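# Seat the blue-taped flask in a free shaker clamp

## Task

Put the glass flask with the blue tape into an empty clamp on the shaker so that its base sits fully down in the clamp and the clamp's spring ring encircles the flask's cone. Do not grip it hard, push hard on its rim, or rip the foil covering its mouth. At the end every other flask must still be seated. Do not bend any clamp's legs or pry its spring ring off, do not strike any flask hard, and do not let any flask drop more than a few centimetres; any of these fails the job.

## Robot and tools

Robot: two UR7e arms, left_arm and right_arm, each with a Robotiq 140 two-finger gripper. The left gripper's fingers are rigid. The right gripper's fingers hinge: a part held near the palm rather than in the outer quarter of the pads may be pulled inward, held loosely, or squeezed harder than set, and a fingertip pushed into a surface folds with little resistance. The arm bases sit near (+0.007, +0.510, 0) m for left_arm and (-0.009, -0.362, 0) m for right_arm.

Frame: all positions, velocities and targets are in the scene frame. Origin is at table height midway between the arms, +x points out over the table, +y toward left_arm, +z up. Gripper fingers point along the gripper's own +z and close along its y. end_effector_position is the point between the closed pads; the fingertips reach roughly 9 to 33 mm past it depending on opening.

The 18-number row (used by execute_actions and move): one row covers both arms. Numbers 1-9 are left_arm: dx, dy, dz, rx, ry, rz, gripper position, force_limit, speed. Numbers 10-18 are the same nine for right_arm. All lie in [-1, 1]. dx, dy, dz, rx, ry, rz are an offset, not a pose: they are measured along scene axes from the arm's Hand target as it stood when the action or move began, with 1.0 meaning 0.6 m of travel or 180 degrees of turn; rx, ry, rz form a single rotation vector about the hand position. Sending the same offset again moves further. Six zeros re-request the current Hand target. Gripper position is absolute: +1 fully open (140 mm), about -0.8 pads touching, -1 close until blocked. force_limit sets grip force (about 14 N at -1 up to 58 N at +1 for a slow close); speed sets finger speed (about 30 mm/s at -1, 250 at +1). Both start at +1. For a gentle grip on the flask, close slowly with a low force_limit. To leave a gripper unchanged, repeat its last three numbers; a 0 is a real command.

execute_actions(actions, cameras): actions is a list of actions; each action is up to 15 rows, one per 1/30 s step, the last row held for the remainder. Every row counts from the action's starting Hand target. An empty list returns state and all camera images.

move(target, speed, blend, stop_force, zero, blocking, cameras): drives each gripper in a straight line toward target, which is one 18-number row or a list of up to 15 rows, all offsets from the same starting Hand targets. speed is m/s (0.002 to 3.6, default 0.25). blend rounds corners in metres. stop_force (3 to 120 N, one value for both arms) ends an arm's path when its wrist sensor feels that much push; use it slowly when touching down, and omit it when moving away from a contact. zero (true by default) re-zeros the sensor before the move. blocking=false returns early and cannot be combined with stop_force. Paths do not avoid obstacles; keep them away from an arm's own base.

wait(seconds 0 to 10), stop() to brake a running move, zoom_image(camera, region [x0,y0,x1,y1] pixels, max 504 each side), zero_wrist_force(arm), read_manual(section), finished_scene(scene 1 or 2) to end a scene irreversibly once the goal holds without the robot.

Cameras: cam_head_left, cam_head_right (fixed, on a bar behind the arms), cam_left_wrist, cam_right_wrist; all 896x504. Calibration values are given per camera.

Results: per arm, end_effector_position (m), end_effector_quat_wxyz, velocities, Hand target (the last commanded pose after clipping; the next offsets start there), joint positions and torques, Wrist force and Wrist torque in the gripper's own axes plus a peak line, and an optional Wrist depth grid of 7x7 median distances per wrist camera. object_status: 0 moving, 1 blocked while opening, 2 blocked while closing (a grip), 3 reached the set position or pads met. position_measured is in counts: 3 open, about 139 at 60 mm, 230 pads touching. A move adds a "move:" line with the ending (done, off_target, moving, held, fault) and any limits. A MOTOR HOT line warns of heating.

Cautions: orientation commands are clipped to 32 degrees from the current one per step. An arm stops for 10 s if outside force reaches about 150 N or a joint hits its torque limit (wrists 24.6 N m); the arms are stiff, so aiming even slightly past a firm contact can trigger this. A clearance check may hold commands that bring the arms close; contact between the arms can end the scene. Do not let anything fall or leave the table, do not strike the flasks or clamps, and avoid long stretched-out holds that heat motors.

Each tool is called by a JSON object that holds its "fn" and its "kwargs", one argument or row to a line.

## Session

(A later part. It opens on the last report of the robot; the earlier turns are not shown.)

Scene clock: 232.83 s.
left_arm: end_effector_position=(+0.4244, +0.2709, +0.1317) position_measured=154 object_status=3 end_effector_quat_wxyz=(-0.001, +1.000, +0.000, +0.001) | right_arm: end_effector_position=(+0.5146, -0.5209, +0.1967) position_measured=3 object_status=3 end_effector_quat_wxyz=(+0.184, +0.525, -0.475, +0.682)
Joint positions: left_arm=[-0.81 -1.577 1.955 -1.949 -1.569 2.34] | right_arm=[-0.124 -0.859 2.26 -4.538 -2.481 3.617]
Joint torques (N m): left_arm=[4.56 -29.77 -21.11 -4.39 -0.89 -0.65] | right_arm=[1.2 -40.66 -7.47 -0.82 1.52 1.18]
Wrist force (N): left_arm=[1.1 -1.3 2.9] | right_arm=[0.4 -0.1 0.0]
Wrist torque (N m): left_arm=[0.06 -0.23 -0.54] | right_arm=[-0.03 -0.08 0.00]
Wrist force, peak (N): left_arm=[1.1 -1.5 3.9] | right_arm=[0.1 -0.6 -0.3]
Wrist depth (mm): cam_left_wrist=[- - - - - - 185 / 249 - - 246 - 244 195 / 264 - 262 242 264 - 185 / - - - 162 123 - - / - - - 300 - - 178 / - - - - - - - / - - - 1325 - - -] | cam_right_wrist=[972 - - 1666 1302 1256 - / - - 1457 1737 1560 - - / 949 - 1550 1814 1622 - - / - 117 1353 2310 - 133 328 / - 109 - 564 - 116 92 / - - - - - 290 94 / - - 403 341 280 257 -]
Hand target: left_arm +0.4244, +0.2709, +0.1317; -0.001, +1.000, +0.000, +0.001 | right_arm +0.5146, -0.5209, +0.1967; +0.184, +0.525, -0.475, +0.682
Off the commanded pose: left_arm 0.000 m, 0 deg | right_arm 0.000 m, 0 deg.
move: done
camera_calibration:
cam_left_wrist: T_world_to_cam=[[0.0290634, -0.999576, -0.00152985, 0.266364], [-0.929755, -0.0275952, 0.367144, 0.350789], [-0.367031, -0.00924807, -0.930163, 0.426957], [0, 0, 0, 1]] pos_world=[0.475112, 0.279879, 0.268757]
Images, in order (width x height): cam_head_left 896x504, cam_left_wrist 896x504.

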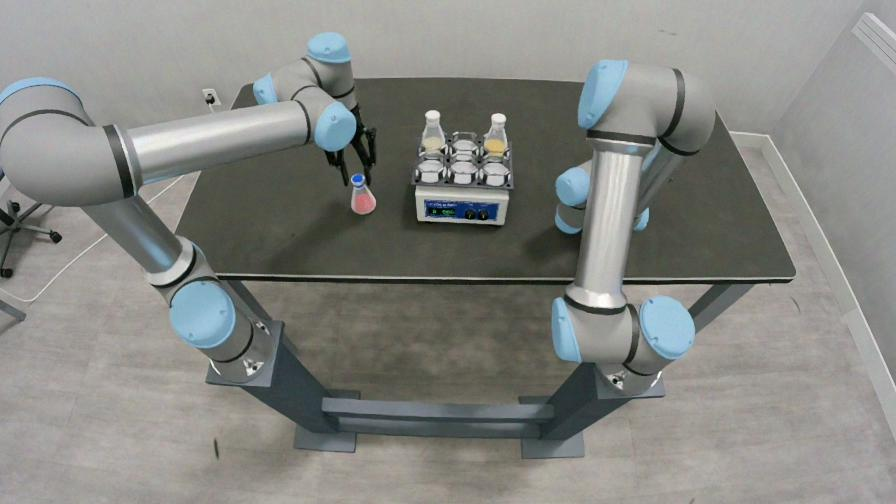

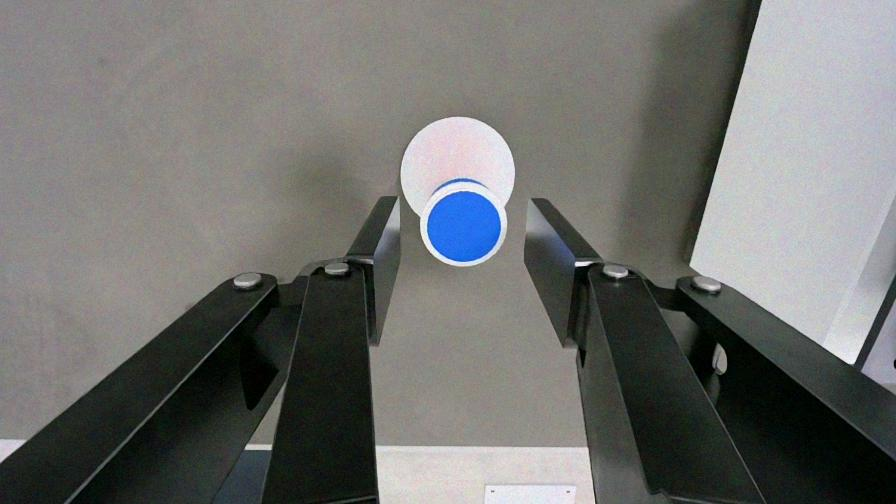

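{"fn": "move", "kwargs": {
  "target": [
    [0.0108,0,0,0,0,0,-0.2,-1,-0.8,0,0,0,0,0,0,1,1,1],
    [0.0108,0,-0.0412,0,0,0,-0.2,-1,-0.8,0,0,0,0,0,0,1,1,1]
  ],
  "speed": 0.06,
  "stop_force": 5,
  "cameras": ["cam_left_wrist","cam_head_left"]
}}

{"fn": "zoom_image", "kwargs": {
  "camera": "cam_left_wrist",
  "region": [360, 110, 560, 310]
}}

{"fn": "zoom_image", "kwargs": {
  "camera": "cam_head_left",
  "region": [310, 130, 410, 240]
}}

Scene clock: 236.83 s.
left_arm: end_effector_position=(+0.4309, +0.2709, +0.1070) position_measured=154 object_status=3 end_effector_quat_wxyz=(-0.001, +1.000, +0.000, +0.001) | right_arm: end_effector_position=(+0.5146, -0.5209, +0.1967) position_measured=3 object_status=3 end_effector_quat_wxyz=(+0.184, +0.525, -0.475, +0.682)
Joint positions: left_arm=[-0.8 -1.538 1.984 -2.017 -1.569 2.35] | right_arm=[-0.124 -0.859 2.26 -4.538 -2.481 3.617]
Joint torques (N m): left_arm=[-15.65 -31.13 -22.57 -4.48 -1.05 0.62] | right_arm=[-0.34 -41.43 -7.86 -0.75 1.62 1.44]
Wrist force (N): left_arm=[1.0 -1.5 2.9] | right_arm=[0.1 -0.1 -0.1]
Wrist torque (N m): left_arm=[0.02 -0.20 -0.45] | right_arm=[-0.02 -0.03 0.00]
Wrist force, peak (N): left_arm=[0.8 -1.4 4.2] | right_arm=[0.6 -0.4 0.0]
Wrist depth (mm): cam_left_wrist=[- 215 - - 215 - 178 / 227 - 223 230 222 - 162 / - 238 - 225 237 - 183 / - - - 138 121 252 166 / - - - 146 - - - / - - - - - - - / - - - 311 - - -] | cam_right_wrist=[- 1360 1511 1774 1383 1440 1360 / - - 1530 1774 1521 - - / - - 1540 - 2401 - - / 927 117 1415 - - 133 324 / - 109 1360 - 489 123 92 / - 1042 - - 324 - 95 / - - - 320 288 251 -]
Hand target: left_arm +0.4309, +0.2709, +0.1070; -0.001, +1.000, +0.000, +0.001 | right_arm +0.5146, -0.5209, +0.1967; +0.184, +0.525, -0.475, +0.682
Off the commanded pose: left_arm 0.000 m, 0 deg | right_arm 0.000 m, 0 deg.
move: done
camera_calibration:
cam_left_wrist: T_world_to_cam=[[0.0290634, -0.999576, -0.00152985, 0.26614], [-0.929755, -0.0275952, 0.367144, 0.365844], [-0.367031, -0.00924807, -0.930163, 0.406238], [0, 0, 0, 1]] pos_world=[0.481512, 0.279879, 0.243957]
Images, in order (width x height): cam_head_left 896x504, cam_left_wrist 896x504.

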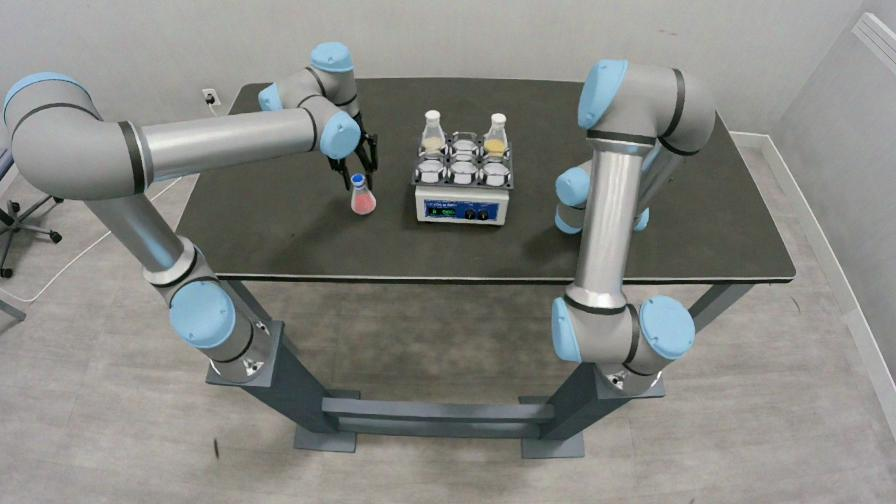

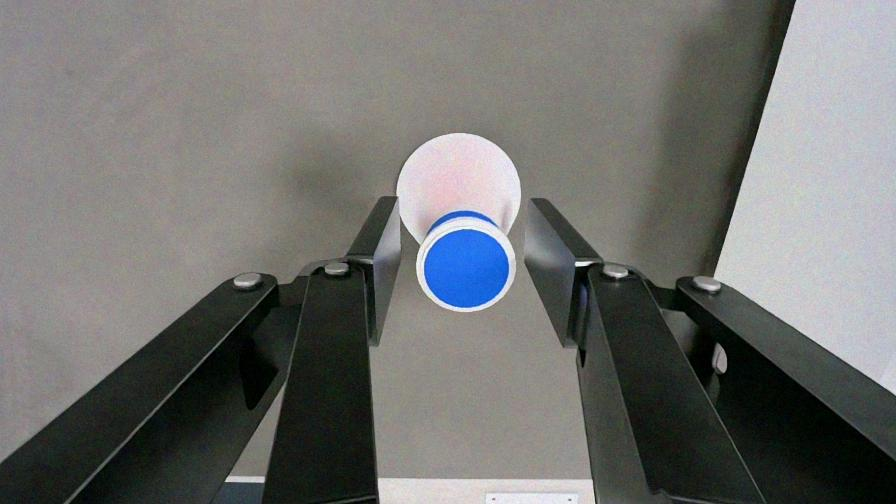

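Scaled by 2.520 from the camera's 896x504 image, which has a finer 1280x720 frame.

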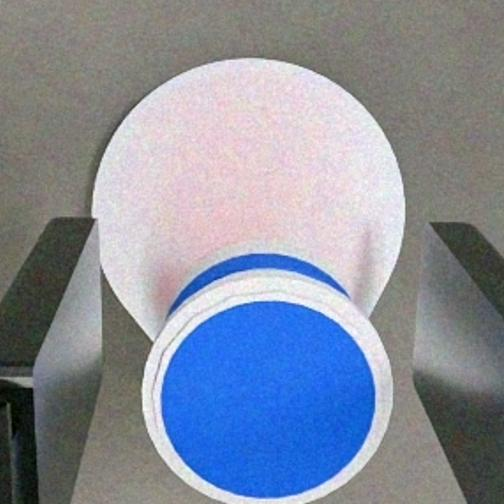

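Scaled by 4.582 from the camera's 896x504 image, which has a finer 1280x720 frame.

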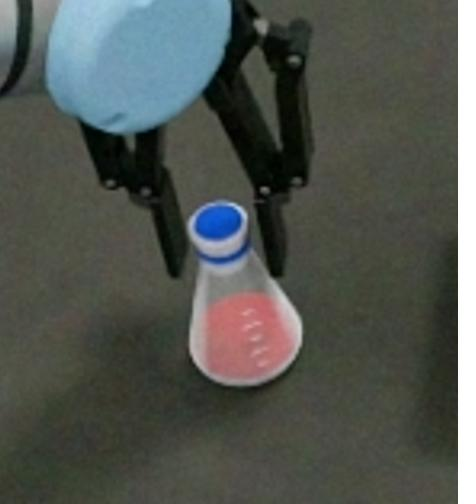

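{"fn": "move", "kwargs": {
  "target": [0,0,0,0,0,0,-1,-0.05,-1,0,0,0,0,0,0,1,1,1],
  "cameras": ["cam_left_wrist","cam_head_left"]
}}

{"fn": "zoom_image", "kwargs": {
  "camera": "cam_left_wrist",
  "region": [360, 110, 560, 310]
}}

{"fn": "zoom_image", "kwargs": {
  "camera": "cam_head_left",
  "region": [310, 130, 410, 240]
}}

Scene clock: 238.70 s.
left_arm: end_effector_position=(+0.4309, +0.2709, +0.1070) position_measured=182 object_status=0 end_effector_quat_wxyz=(-0.001, +1.000, +0.000, +0.001) | right_arm: end_effector_position=(+0.5146, -0.5209, +0.1967) position_measured=3 object_status=3 end_effector_quat_wxyz=(+0.184, +0.525, -0.475, +0.682)
Joint positions: left_arm=[-0.8 -1.538 1.984 -2.017 -1.569 2.35] | right_arm=[-0.124 -0.859 2.26 -4.538 -2.481 3.617]
Joint torques (N m): left_arm=[-15.45 -28.15 -14.76 -4.06 -1.26 0.65] | right_arm=[0.77 -41.69 -8.65 -0.52 1.62 1.39]
Wrist force (N): left_arm=[0.8 -1.4 -3.3] | right_arm=[0.0 -0.4 -0.3]
Wrist torque (N m): left_arm=[-0.06 -0.23 -0.45] | right_arm=[-0.08 0.01 0.00]
Wrist force, peak (N): left_arm=[0.8 -1.4 -3.3] | right_arm=[0.5 0.1 -0.1]
Wrist depth (mm): cam_left_wrist=[- - - 214 - 214 178 / - 224 224 223 223 - 177 / - 235 237 225 - - 175 / 249 - - 136 121 - 159 / - - 89 143 - - 164 / - - - 296 - - - / - - - 309 - - -] | cam_right_wrist=[1020 - - 1611 1324 1249 - / - - 1399 1632 - - - / - - - 1800 - - - / - 122 - 1774 - 133 321 / - 109 - - - 123 92 / - - - - 345 292 94 / - - 347 341 288 253 -]
Hand target: left_arm +0.4309, +0.2709, +0.1070; -0.001, +1.000, +0.000, +0.001 | right_arm +0.5146, -0.5209, +0.1967; +0.184, +0.525, -0.475, +0.682
Off the commanded pose: left_arm 0.000 m, 0 deg | right_arm 0.000 m, 0 deg.
move: done
camera_calibration:
cam_left_wrist: T_world_to_cam=[[0.0290641, -0.999576, -0.00152695, 0.266139], [-0.929789, -0.0275956, 0.367057, 0.365845], [-0.366944, -0.00924844, -0.930197, 0.406297], [0, 0, 0, 1]] pos_world=[0.481512, 0.279879, 0.244056]
Images, in order (width x height): cam_head_left 896x504, cam_left_wrist 896x504.

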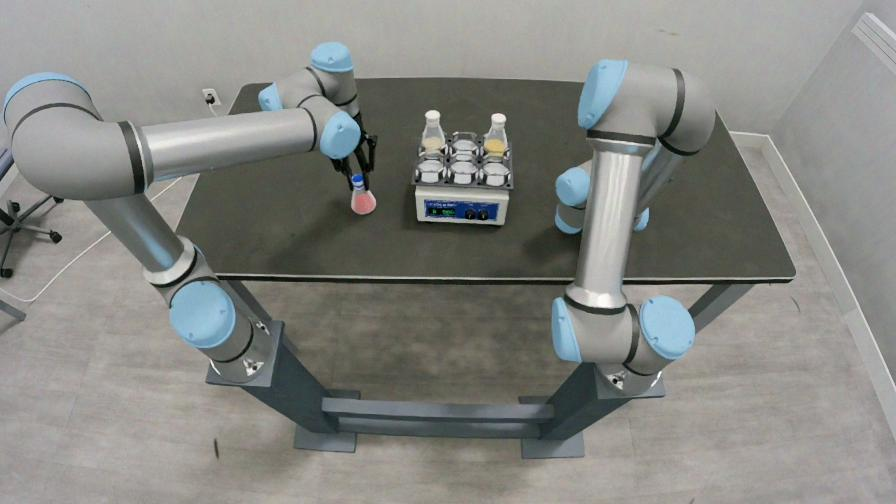

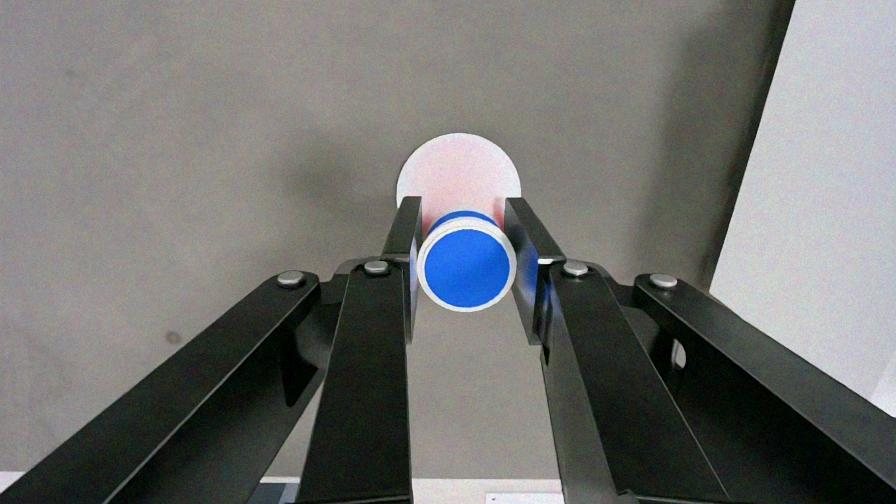

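Scaled by 2.520 from the camera's 896x504 image, which has a finer 1280x720 frame.

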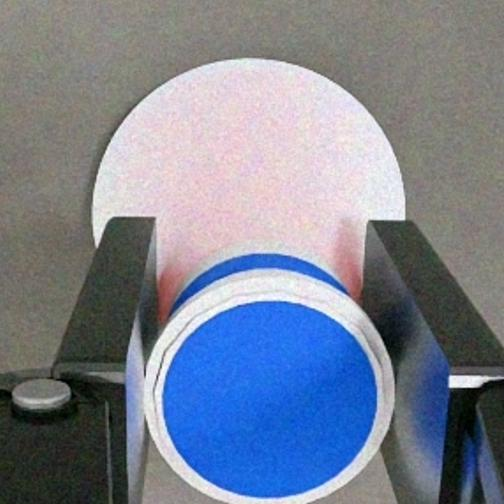

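Scaled by 4.582 from the camera's 896x504 image, which has a finer 1280x720 frame.

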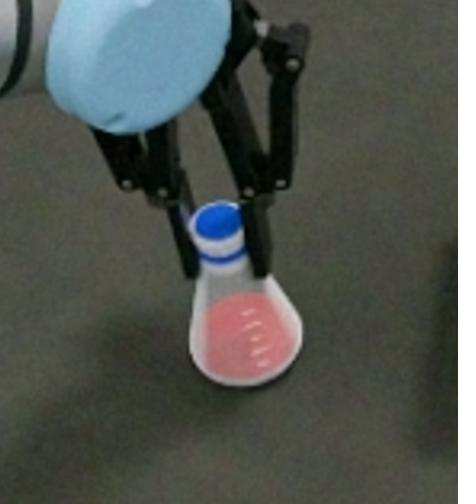

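{"fn": "move", "kwargs": {
  "target": [
    [0,0,0,0,0,0,-0.28,-1,-0.9,0,0,0,0,0,0,1,1,1],
    [0,0,-0.015,0,0,0,-0.28,-1,-0.9,0,0,0,0,0,0,1,1,1],
    [0,0,-0.015,0,0,0,-1,-0.05,-1,0,0,0,0,0,0,1,1,1]
  ],
  "speed": 0.05,
  "cameras": ["cam_left_wrist","cam_head_left"]
}}

{"fn": "zoom_image", "kwargs": {
  "camera": "cam_left_wrist",
  "region": [360, 130, 560, 330]
}}

{"fn": "zoom_image", "kwargs": {
  "camera": "cam_head_left",
  "region": [310, 130, 410, 240]
}}

Scene clock: 242.43 s.
left_arm: end_effector_position=(+0.4309, +0.2709, +0.0980) position_measured=175 object_status=2 end_effector_quat_wxyz=(-0.001, +1.000, +0.000, +0.001) | right_arm: end_effector_position=(+0.5146, -0.5209, +0.1967) position_measured=3 object_status=3 end_effector_quat_wxyz=(+0.184, +0.525, -0.475, +0.682)
Joint positions: left_arm=[-0.8 -1.528 1.999 -2.042 -1.569 2.35] | right_arm=[-0.124 -0.859 2.26 -4.538 -2.481 3.617]
Joint torques (N m): left_arm=[-14.66 -30.98 -26.43 -2.27 -1.19 0.54] | right_arm=[-0.8 -41.06 -9.34 -0.61 1.66 1.12]
Wrist force (N): left_arm=[0.5 -2.2 -0.3] | right_arm=[0.3 -0.2 -0.2]
Wrist torque (N m): left_arm=[0.09 -0.21 -0.46] | right_arm=[-0.05 -0.05 0.00]
Wrist force, peak (N): left_arm=[1.0 -1.4 3.3] | right_arm=[0.6 0.0 -0.2]
Wrist depth (mm): cam_left_wrist=[204 206 206 201 - - - / - - 213 - - 224 - / - - - 215 234 230 - / - - 112 129 145 - 163 / 260 - 84 133 116 - - / - - - 284 - - - / - - - 301 - - -] | cam_right_wrist=[- 1243 1632 - 1383 1055 - / 987 - - 1600 1360 - 1166 / - 1144 - 1654 - - - / - 122 - - - 133 343 / - 109 1432 - - 123 92 / - 979 - - - 286 94 / - - 373 - 281 253 -]
Hand target: left_arm +0.4309, +0.2709, +0.0980; -0.001, +1.000, +0.000, +0.001 | right_arm +0.5146, -0.5209, +0.1967; +0.184, +0.525, -0.475, +0.682
Off the commanded pose: left_arm 0.000 m, 0 deg | right_arm 0.000 m, 0 deg.
move: done
camera_calibration:
cam_left_wrist: T_world_to_cam=[[0.0290634, -0.999576, -0.00152985, 0.266126], [-0.929755, -0.0275952, 0.367144, 0.369149], [-0.367031, -0.00924807, -0.930163, 0.397866], [0, 0, 0, 1]] pos_world=[0.481512, 0.279879, 0.234957]
Images, in order (width x height): cam_head_left 896x504, cam_left_wrist 896x504.

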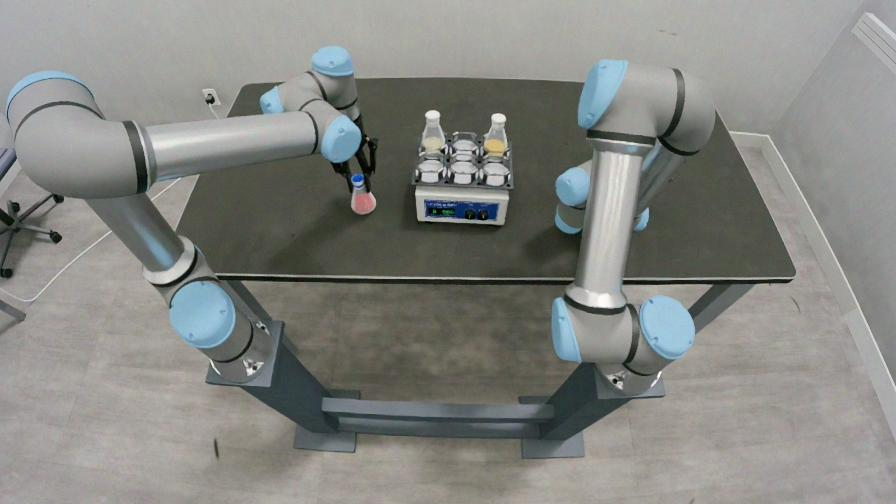

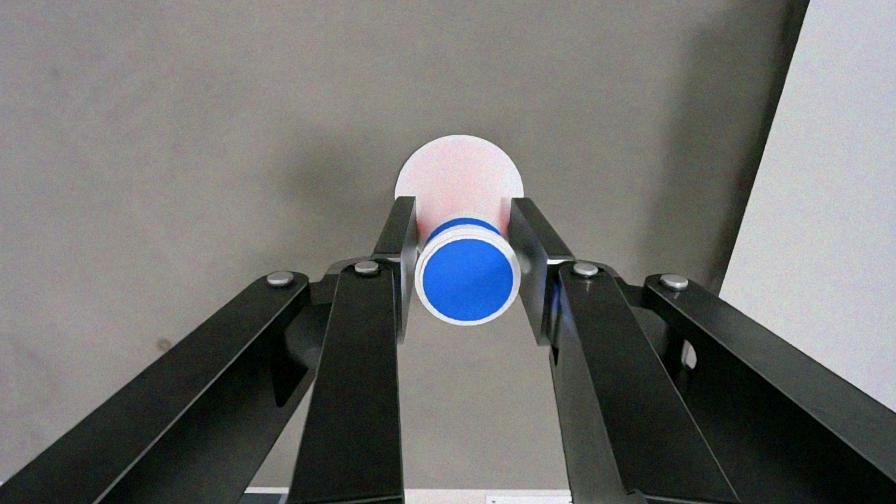

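Scaled by 2.520 from the camera's 896x504 image, which has a finer 1280x720 frame.

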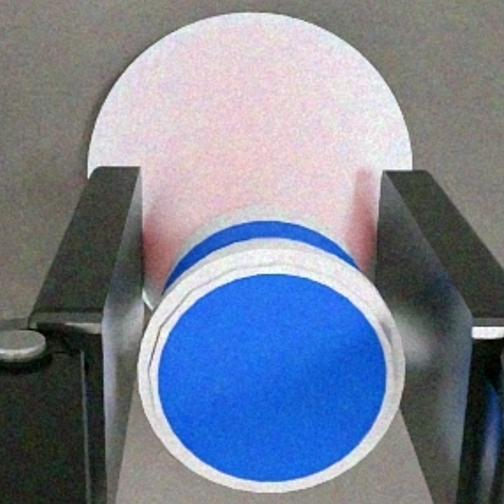

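Scaled by 4.582 from the camera's 896x504 image, which has a finer 1280x720 frame.

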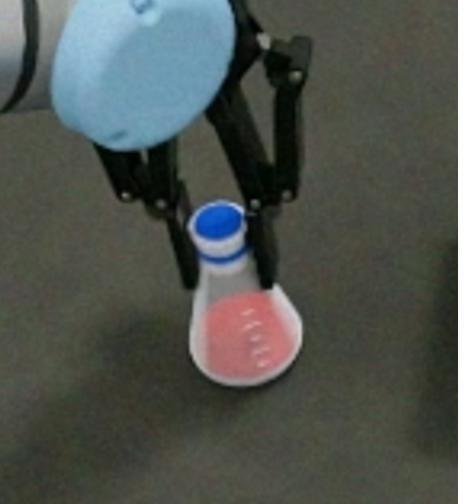

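{"fn": "move", "kwargs": {
  "target": [
    [0,0,0.02,0,0,0,-1,-0.05,-1,0,0,0,0,0,0,1,1,1],
    [0,-0.02,0.34,0,0,0,-1,-0.05,-1,0,0,0,0,0,0,1,1,1],
    [-0.0235,-0.316,0.34,0,0,0,-1,-0.05,-1,0,0,0,0,0,0,1,1,1]
  ],
  "speed": [0.04,0.2,0.2],
  "blend": [0.01,0.03,0],
  "cameras": ["cam_left_wrist","cam_head_left","cam_head_right"]
}}

{"fn": "zoom_image", "kwargs": {
  "camera": "cam_head_left",
  "region": [400, 80, 530, 210]
}}

{"fn": "zoom_image", "kwargs": {
  "camera": "cam_head_right",
  "region": [400, 80, 530, 210]
}}

Scene clock: 247.90 s.
left_arm: end_effector_position=(+0.4168, +0.0814, +0.3019) position_measured=175 object_status=2 end_effector_quat_wxyz=(-0.001, +1.000, +0.000, +0.001) | right_arm: end_effector_position=(+0.5146, -0.5209, +0.1967) position_measured=3 object_status=3 end_effector_quat_wxyz=(+0.184, +0.525, -0.475, +0.682)
Joint positions: left_arm=[-1.043 -1.365 1.277 -1.482 -1.569 2.106] | right_arm=[-0.124 -0.859 2.26 -4.538 -2.481 3.617]
Joint torques (N m): left_arm=[0.86 -29.21 -30.49 -4.94 0.66 -0.77] | right_arm=[0.49 -41.67 -8.89 -0.68 1.52 1.19]
Wrist force (N): left_arm=[0.9 -1.6 4.1] | right_arm=[0.1 0.1 0.1]
Wrist torque (N m): left_arm=[0.03 -0.16 -0.56] | right_arm=[0.01 -0.03 0.00]
Wrist force, peak (N): left_arm=[1.2 -1.7 6.8] | right_arm=[0.4 -0.4 -0.3]
Wrist depth (mm): cam_left_wrist=[- 371 - 239 261 249 165 / - - - 270 249 255 409 / - 433 431 215 286 291 421 / - 452 - 128 120 466 341 / - - 84 137 116 - 334 / - - - 1438 - - - / - - - 1520 - - -] | cam_right_wrist=[- 1224 - 1611 1324 1218 - / - - 1600 1521 1502 1275 1249 / - - - - 1677 - 424 / - 117 - 1774 - 132 351 / - 109 1224 600 - 123 92 / - - - 437 333 317 94 / - 476 435 - 289 248 -]
Hand target: left_arm +0.4168, +0.0813, +0.3020; -0.001, +1.000, +0.000, +0.001 | right_arm +0.5146, -0.5209, +0.1967; +0.184, +0.525, -0.475, +0.682
Off the commanded pose: left_arm 0.000 m, 0 deg | right_arm 0.000 m, 0 deg.
move: done; blend cut to 0.006 m at target 1
camera_calibration:
cam_left_wrist: T_world_to_cam=[[0.0289346, -0.99958, -0.00158801, 0.0774141], [-0.929758, -0.0274967, 0.367142, 0.275904], [-0.367031, -0.00914663, -0.930164, 0.580682], [0, 0, 0, 1]] pos_world=[0.467413, 0.0902794, 0.438957]
Images, in order (width x height): cam_head_left 896x504, cam_head_right 896x504, cam_left_wrist 896x504.

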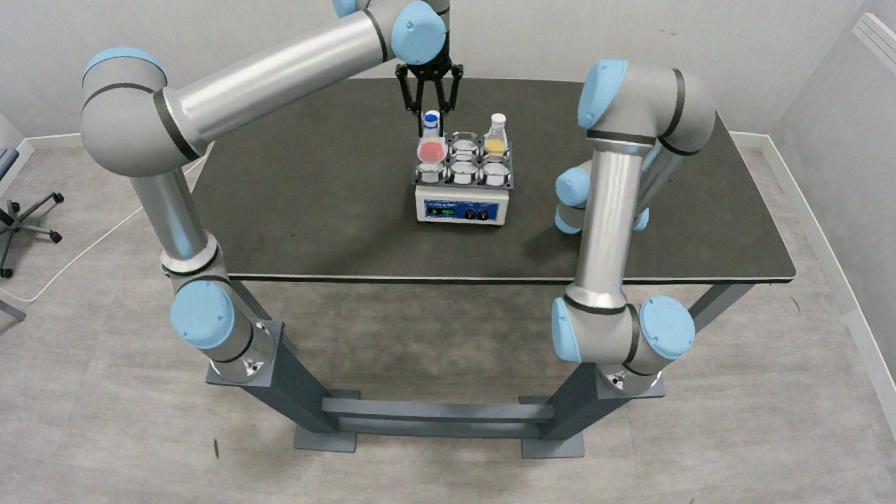

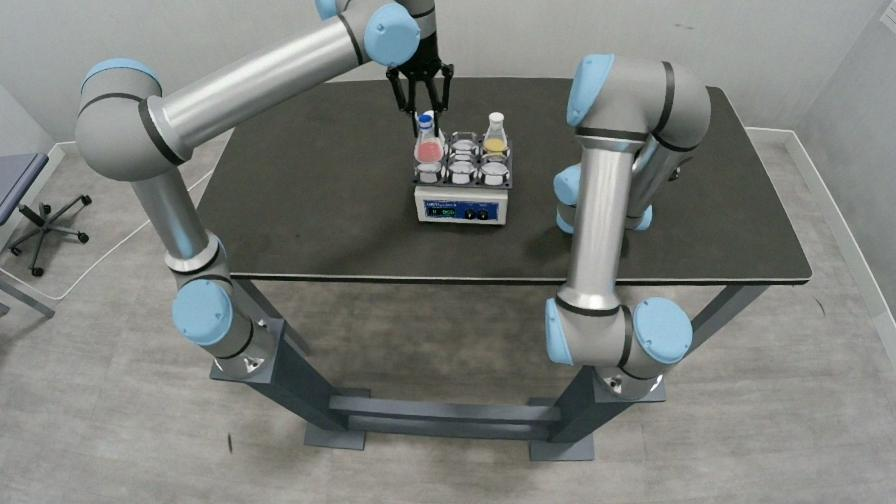

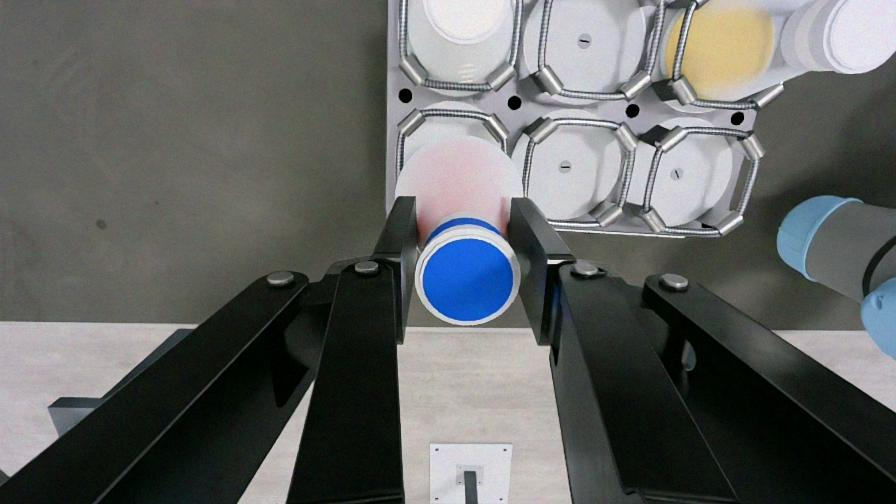

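Scaled by 3.877 from the camera's 896x504 image, which has a finer 1280x720 frame.

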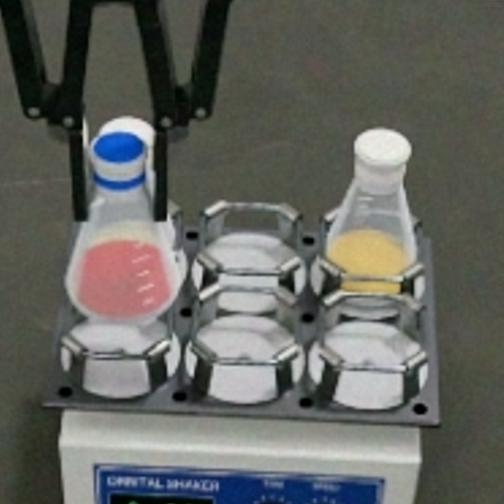

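Scaled by 3.877 from the camera's 896x504 image, which has a finer 1280x720 frame.

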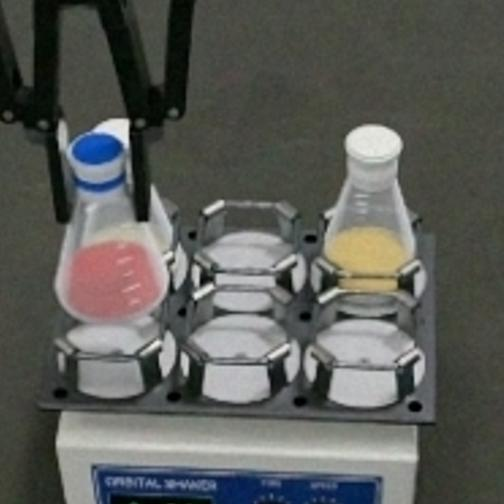

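{"fn": "move", "kwargs": {
  "target": [0.0135,0.005,-0.035,0,0,0,-1,-0.05,-1,0,0,0,0,0,0,1,1,1],
  "speed": 0.08,
  "stop_force": 5,
  "cameras": ["cam_left_wrist","cam_head_left","cam_head_right"]
}}

{"fn": "zoom_image", "kwargs": {
  "camera": "cam_head_left",
  "region": [400, 130, 470, 200]
}}

{"fn": "zoom_image", "kwargs": {
  "camera": "cam_head_right",
  "region": [400, 130, 470, 200]
}}

{"fn": "zoom_image", "kwargs": {
  "camera": "cam_left_wrist",
  "region": [370, 80, 650, 250]
}}

Scene clock: 265.87 s.
left_arm: end_effector_position=(+0.4249, +0.0843, +0.2810) position_measured=175 object_status=2 end_effector_quat_wxyz=(-0.001, +1.000, +0.000, +0.001) | right_arm: end_effector_position=(+0.5146, -0.5209, +0.1967) position_measured=3 object_status=3 end_effector_quat_wxyz=(+0.184, +0.525, -0.475, +0.682)
Joint positions: left_arm=[-1.029 -1.359 1.323 -1.535 -1.569 2.121] | right_arm=[-0.124 -0.859 2.26 -4.538 -2.481 3.617]
Joint torques (N m): left_arm=[-15.94 -42.88 -25.74 -3.88 -1.04 -1.67] | right_arm=[0.4 -40.75 -8.11 -0.51 2.06 1.45]
Wrist force (N): left_arm=[1.1 -1.5 4.2] | right_arm=[0.2 -0.1 -0.4]
Wrist torque (N m): left_arm=[0.04 -0.21 -0.54] | right_arm=[-0.03 -0.06 0.00]
Wrist force, peak (N): left_arm=[1.2 -1.6 5.0] | right_arm=[0.0 -0.2 -0.5]
Wrist depth (mm): cam_left_wrist=[- - - - 241 229 211 / 395 363 - 237 251 239 239 / - 413 430 215 268 266 403 / - 419 114 129 145 258 343 / 469 - 84 133 116 - 469 / - - - 1412 - - - / - - - 1492 - - -] | cam_right_wrist=[- - - 1677 1391 1275 - / - 1051 1269 1774 - 1570 - / - - 1224 2058 2024 1530 - / - 117 1475 - - 133 - / - 109 - - 397 116 92 / - - - - 336 293 94 / - - - 363 290 253 -]
Hand target: left_arm +0.4249, +0.0843, +0.2810; -0.001, +1.000, +0.000, +0.001 | right_arm +0.5146, -0.5209, +0.1967; +0.184, +0.525, -0.475, +0.682
Off the commanded pose: left_arm 0.000 m, 0 deg | right_arm 0.000 m, 0 deg.
move: done
camera_calibration:
cam_left_wrist: T_world_to_cam=[[0.0290634, -0.999576, -0.00152985, 0.0800593], [-0.929755, -0.0275952, 0.367144, 0.291233], [-0.367031, -0.00924807, -0.930163, 0.564158], [0, 0, 0, 1]] pos_world=[0.475512, 0.0932794, 0.417957]
Images, in order (width x height): cam_head_left 896x504, cam_head_right 896x504, cam_left_wrist 896x504.

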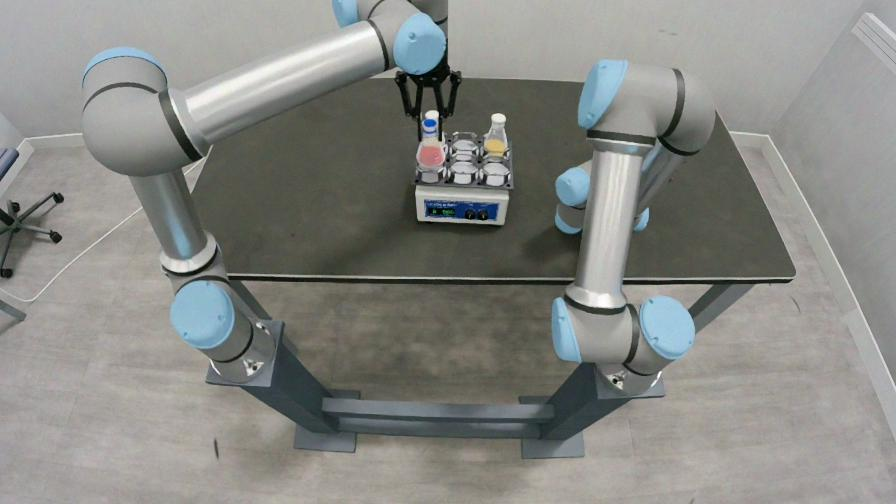

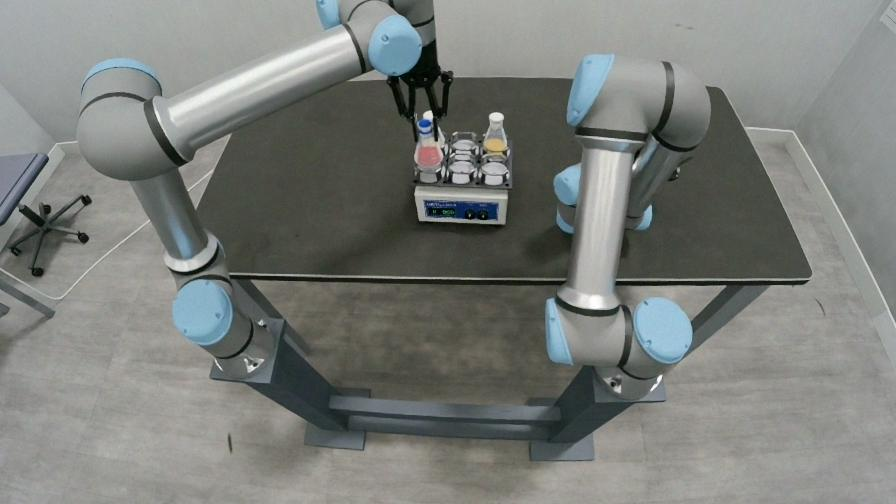

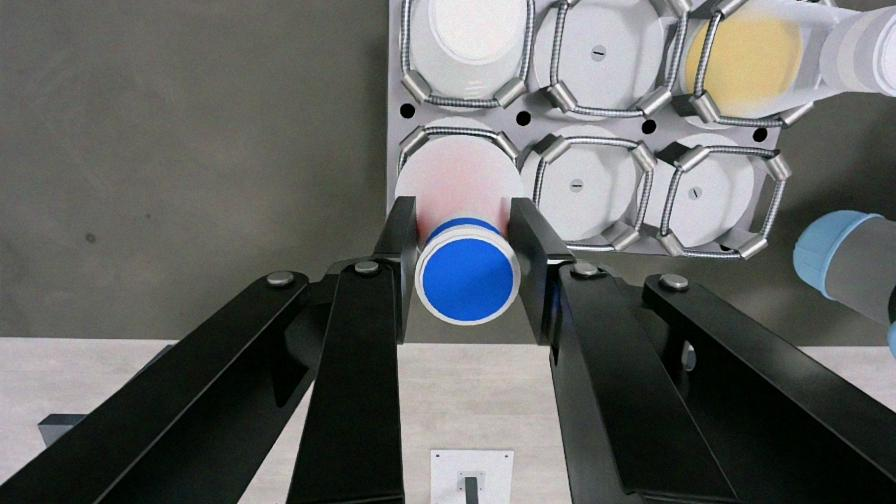

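Scaled by 7.200 from the camera's 896x504 image, which has a finer 1280x720 frame.

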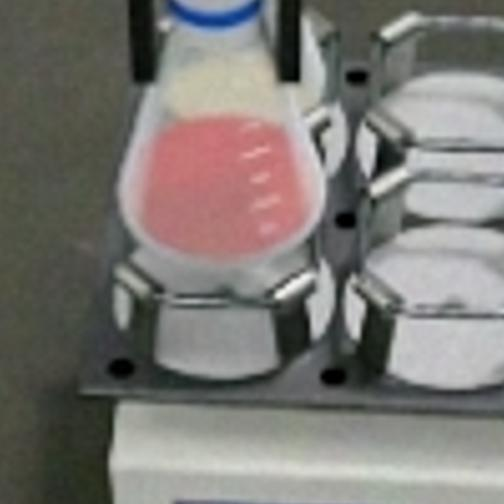

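Scaled by 7.200 from the camera's 896x504 image, which has a finer 1280x720 frame.

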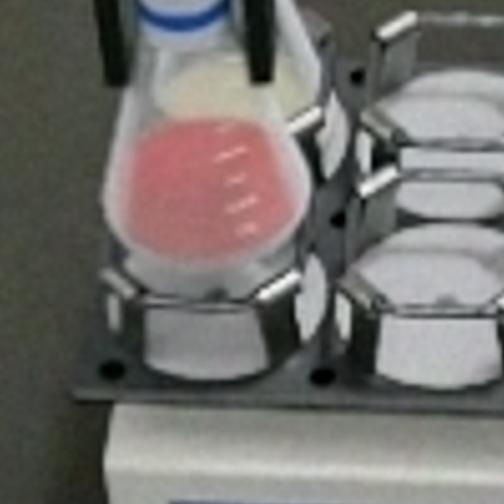

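Scaled by 1.800 from the camera's 896x504 image, which has a finer 1280x720 frame.

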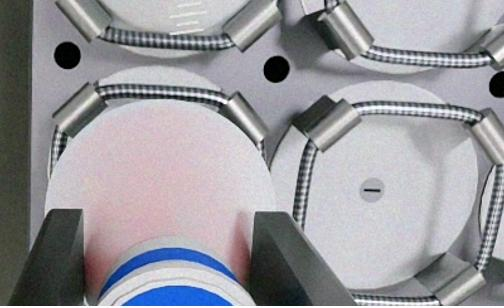

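{"fn": "move", "kwargs": {
  "target": [0.0015,0.0005,-0.095,0,0,0,-1,-0.05,-1,0,0,0,0,0,0,1,1,1],
  "speed": 0.012,
  "stop_force": 14,
  "cameras": ["cam_left_wrist","cam_head_left","cam_head_right"]
}}

{"fn": "zoom_image", "kwargs": {
  "camera": "cam_head_left",
  "region": [400, 130, 470, 200]
}}

{"fn": "zoom_image", "kwargs": {
  "camera": "cam_left_wrist",
  "region": [370, 80, 650, 250]
}}

Scene clock: 272.30 s.
left_arm: end_effector_position=(+0.4252, +0.0844, +0.2658) position_measured=175 object_status=2 end_effector_quat_wxyz=(-0.001, +1.000, +0.000, +0.001) | right_arm: end_effector_position=(+0.5146, -0.5209, +0.1967) position_measured=3 object_status=3 end_effector_quat_wxyz=(+0.184, +0.525, -0.475, +0.682)
Joint positions: left_arm=[-1.028 -1.36 1.363 -1.574 -1.569 2.121] | right_arm=[-0.124 -0.859 2.26 -4.538 -2.481 3.617]
Joint torques (N m): left_arm=[2.26 -26.06 -29 -5.01 -2.74 0.51] | right_arm=[-0.15 -42.47 -8.24 -0.55 1.84 1.28]
Wrist force (N): left_arm=[2.9 -5.6 -1.6] | right_arm=[0.0 -0.1 -0.2]
Wrist torque (N m): left_arm=[0.41 -0.21 -0.48] | right_arm=[-0.03 -0.03 0.00]
Wrist force, peak (N): left_arm=[7.5 -8.0 -14.6] | right_arm=[0.5 -0.2 -0.1]
Wrist depth (mm): cam_left_wrist=[- 348 - - 228 222 214 / - 384 375 212 236 228 - / 418 - 394 214 254 254 - / 418 423 99 128 235 258 330 / - - 84 134 116 - - / - - - 1379 - - - / - - - 1501 - - -] | cam_right_wrist=[871 - 1643 1689 1243 1218 - / - - - 1774 - 1275 - / - 1183 - - - - - / - 117 - - 569 133 315 / - 109 1177 - 436 124 92 / - - 478 395 363 - 94 / - - 394 - 279 - -]
Hand target: left_arm +0.4252, +0.0844, +0.2658; -0.001, +1.000, +0.000, +0.001 (not the last commanded pose) | right_arm +0.5146, -0.5209, +0.1967; +0.184, +0.525, -0.475, +0.682
Off the commanded pose: left_arm 0.042 m, 0 deg | right_arm 0.000 m, 0 deg.
move: contact (left_arm)
camera_calibration:
cam_left_wrist: T_world_to_cam=[[0.0291006, -0.999575, -0.00143071, 0.0800698], [-0.929835, -0.0275954, 0.36694, 0.297216], [-0.366824, -0.00934784, -0.930243, 0.550073], [0, 0, 0, 1]] pos_world=[0.475812, 0.0933797, 0.402756]
Images, in order (width x height): cam_head_left 896x504, cam_head_right 896x504, cam_left_wrist 896x504.

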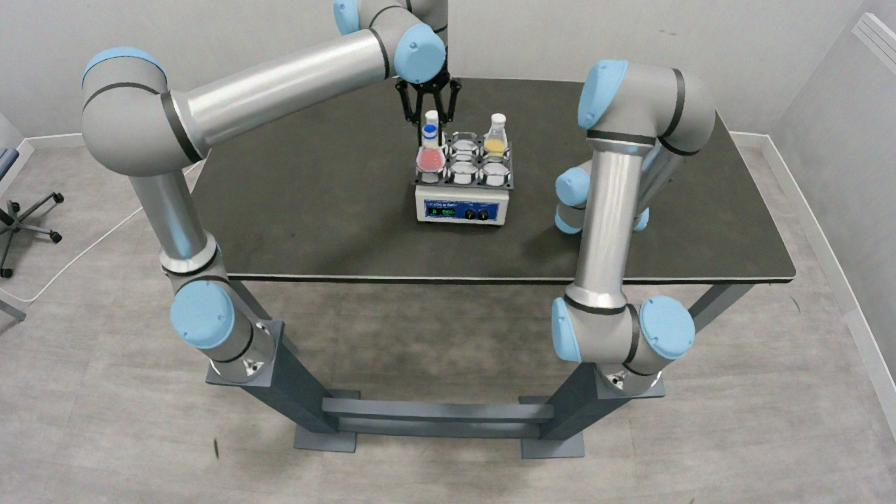

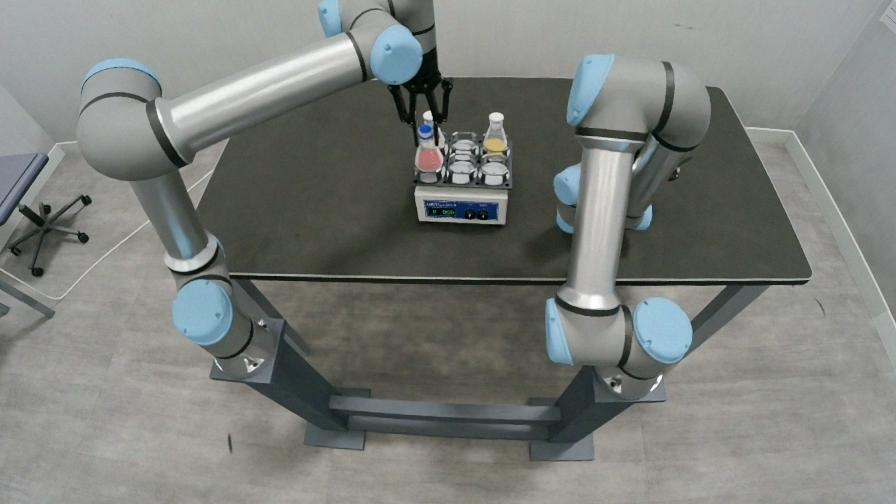

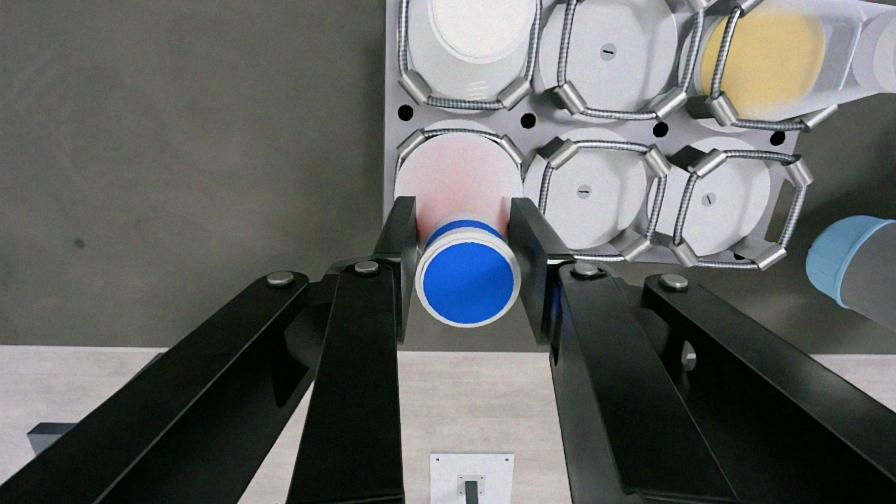

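Scaled by 7.200 from the camera's 896x504 image, which has a finer 1280x720 frame.

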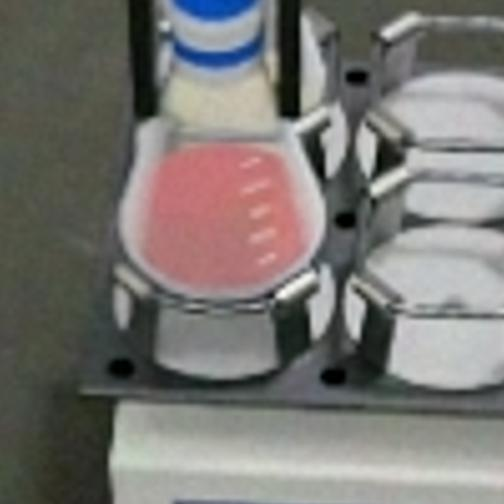

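Scaled by 1.800 from the camera's 896x504 image, which has a finer 1280x720 frame.

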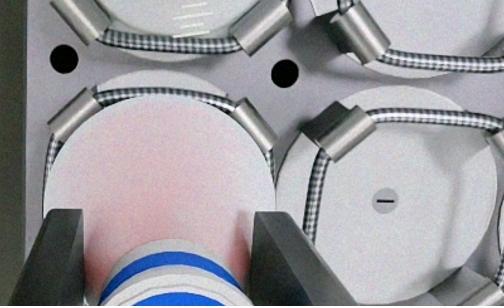

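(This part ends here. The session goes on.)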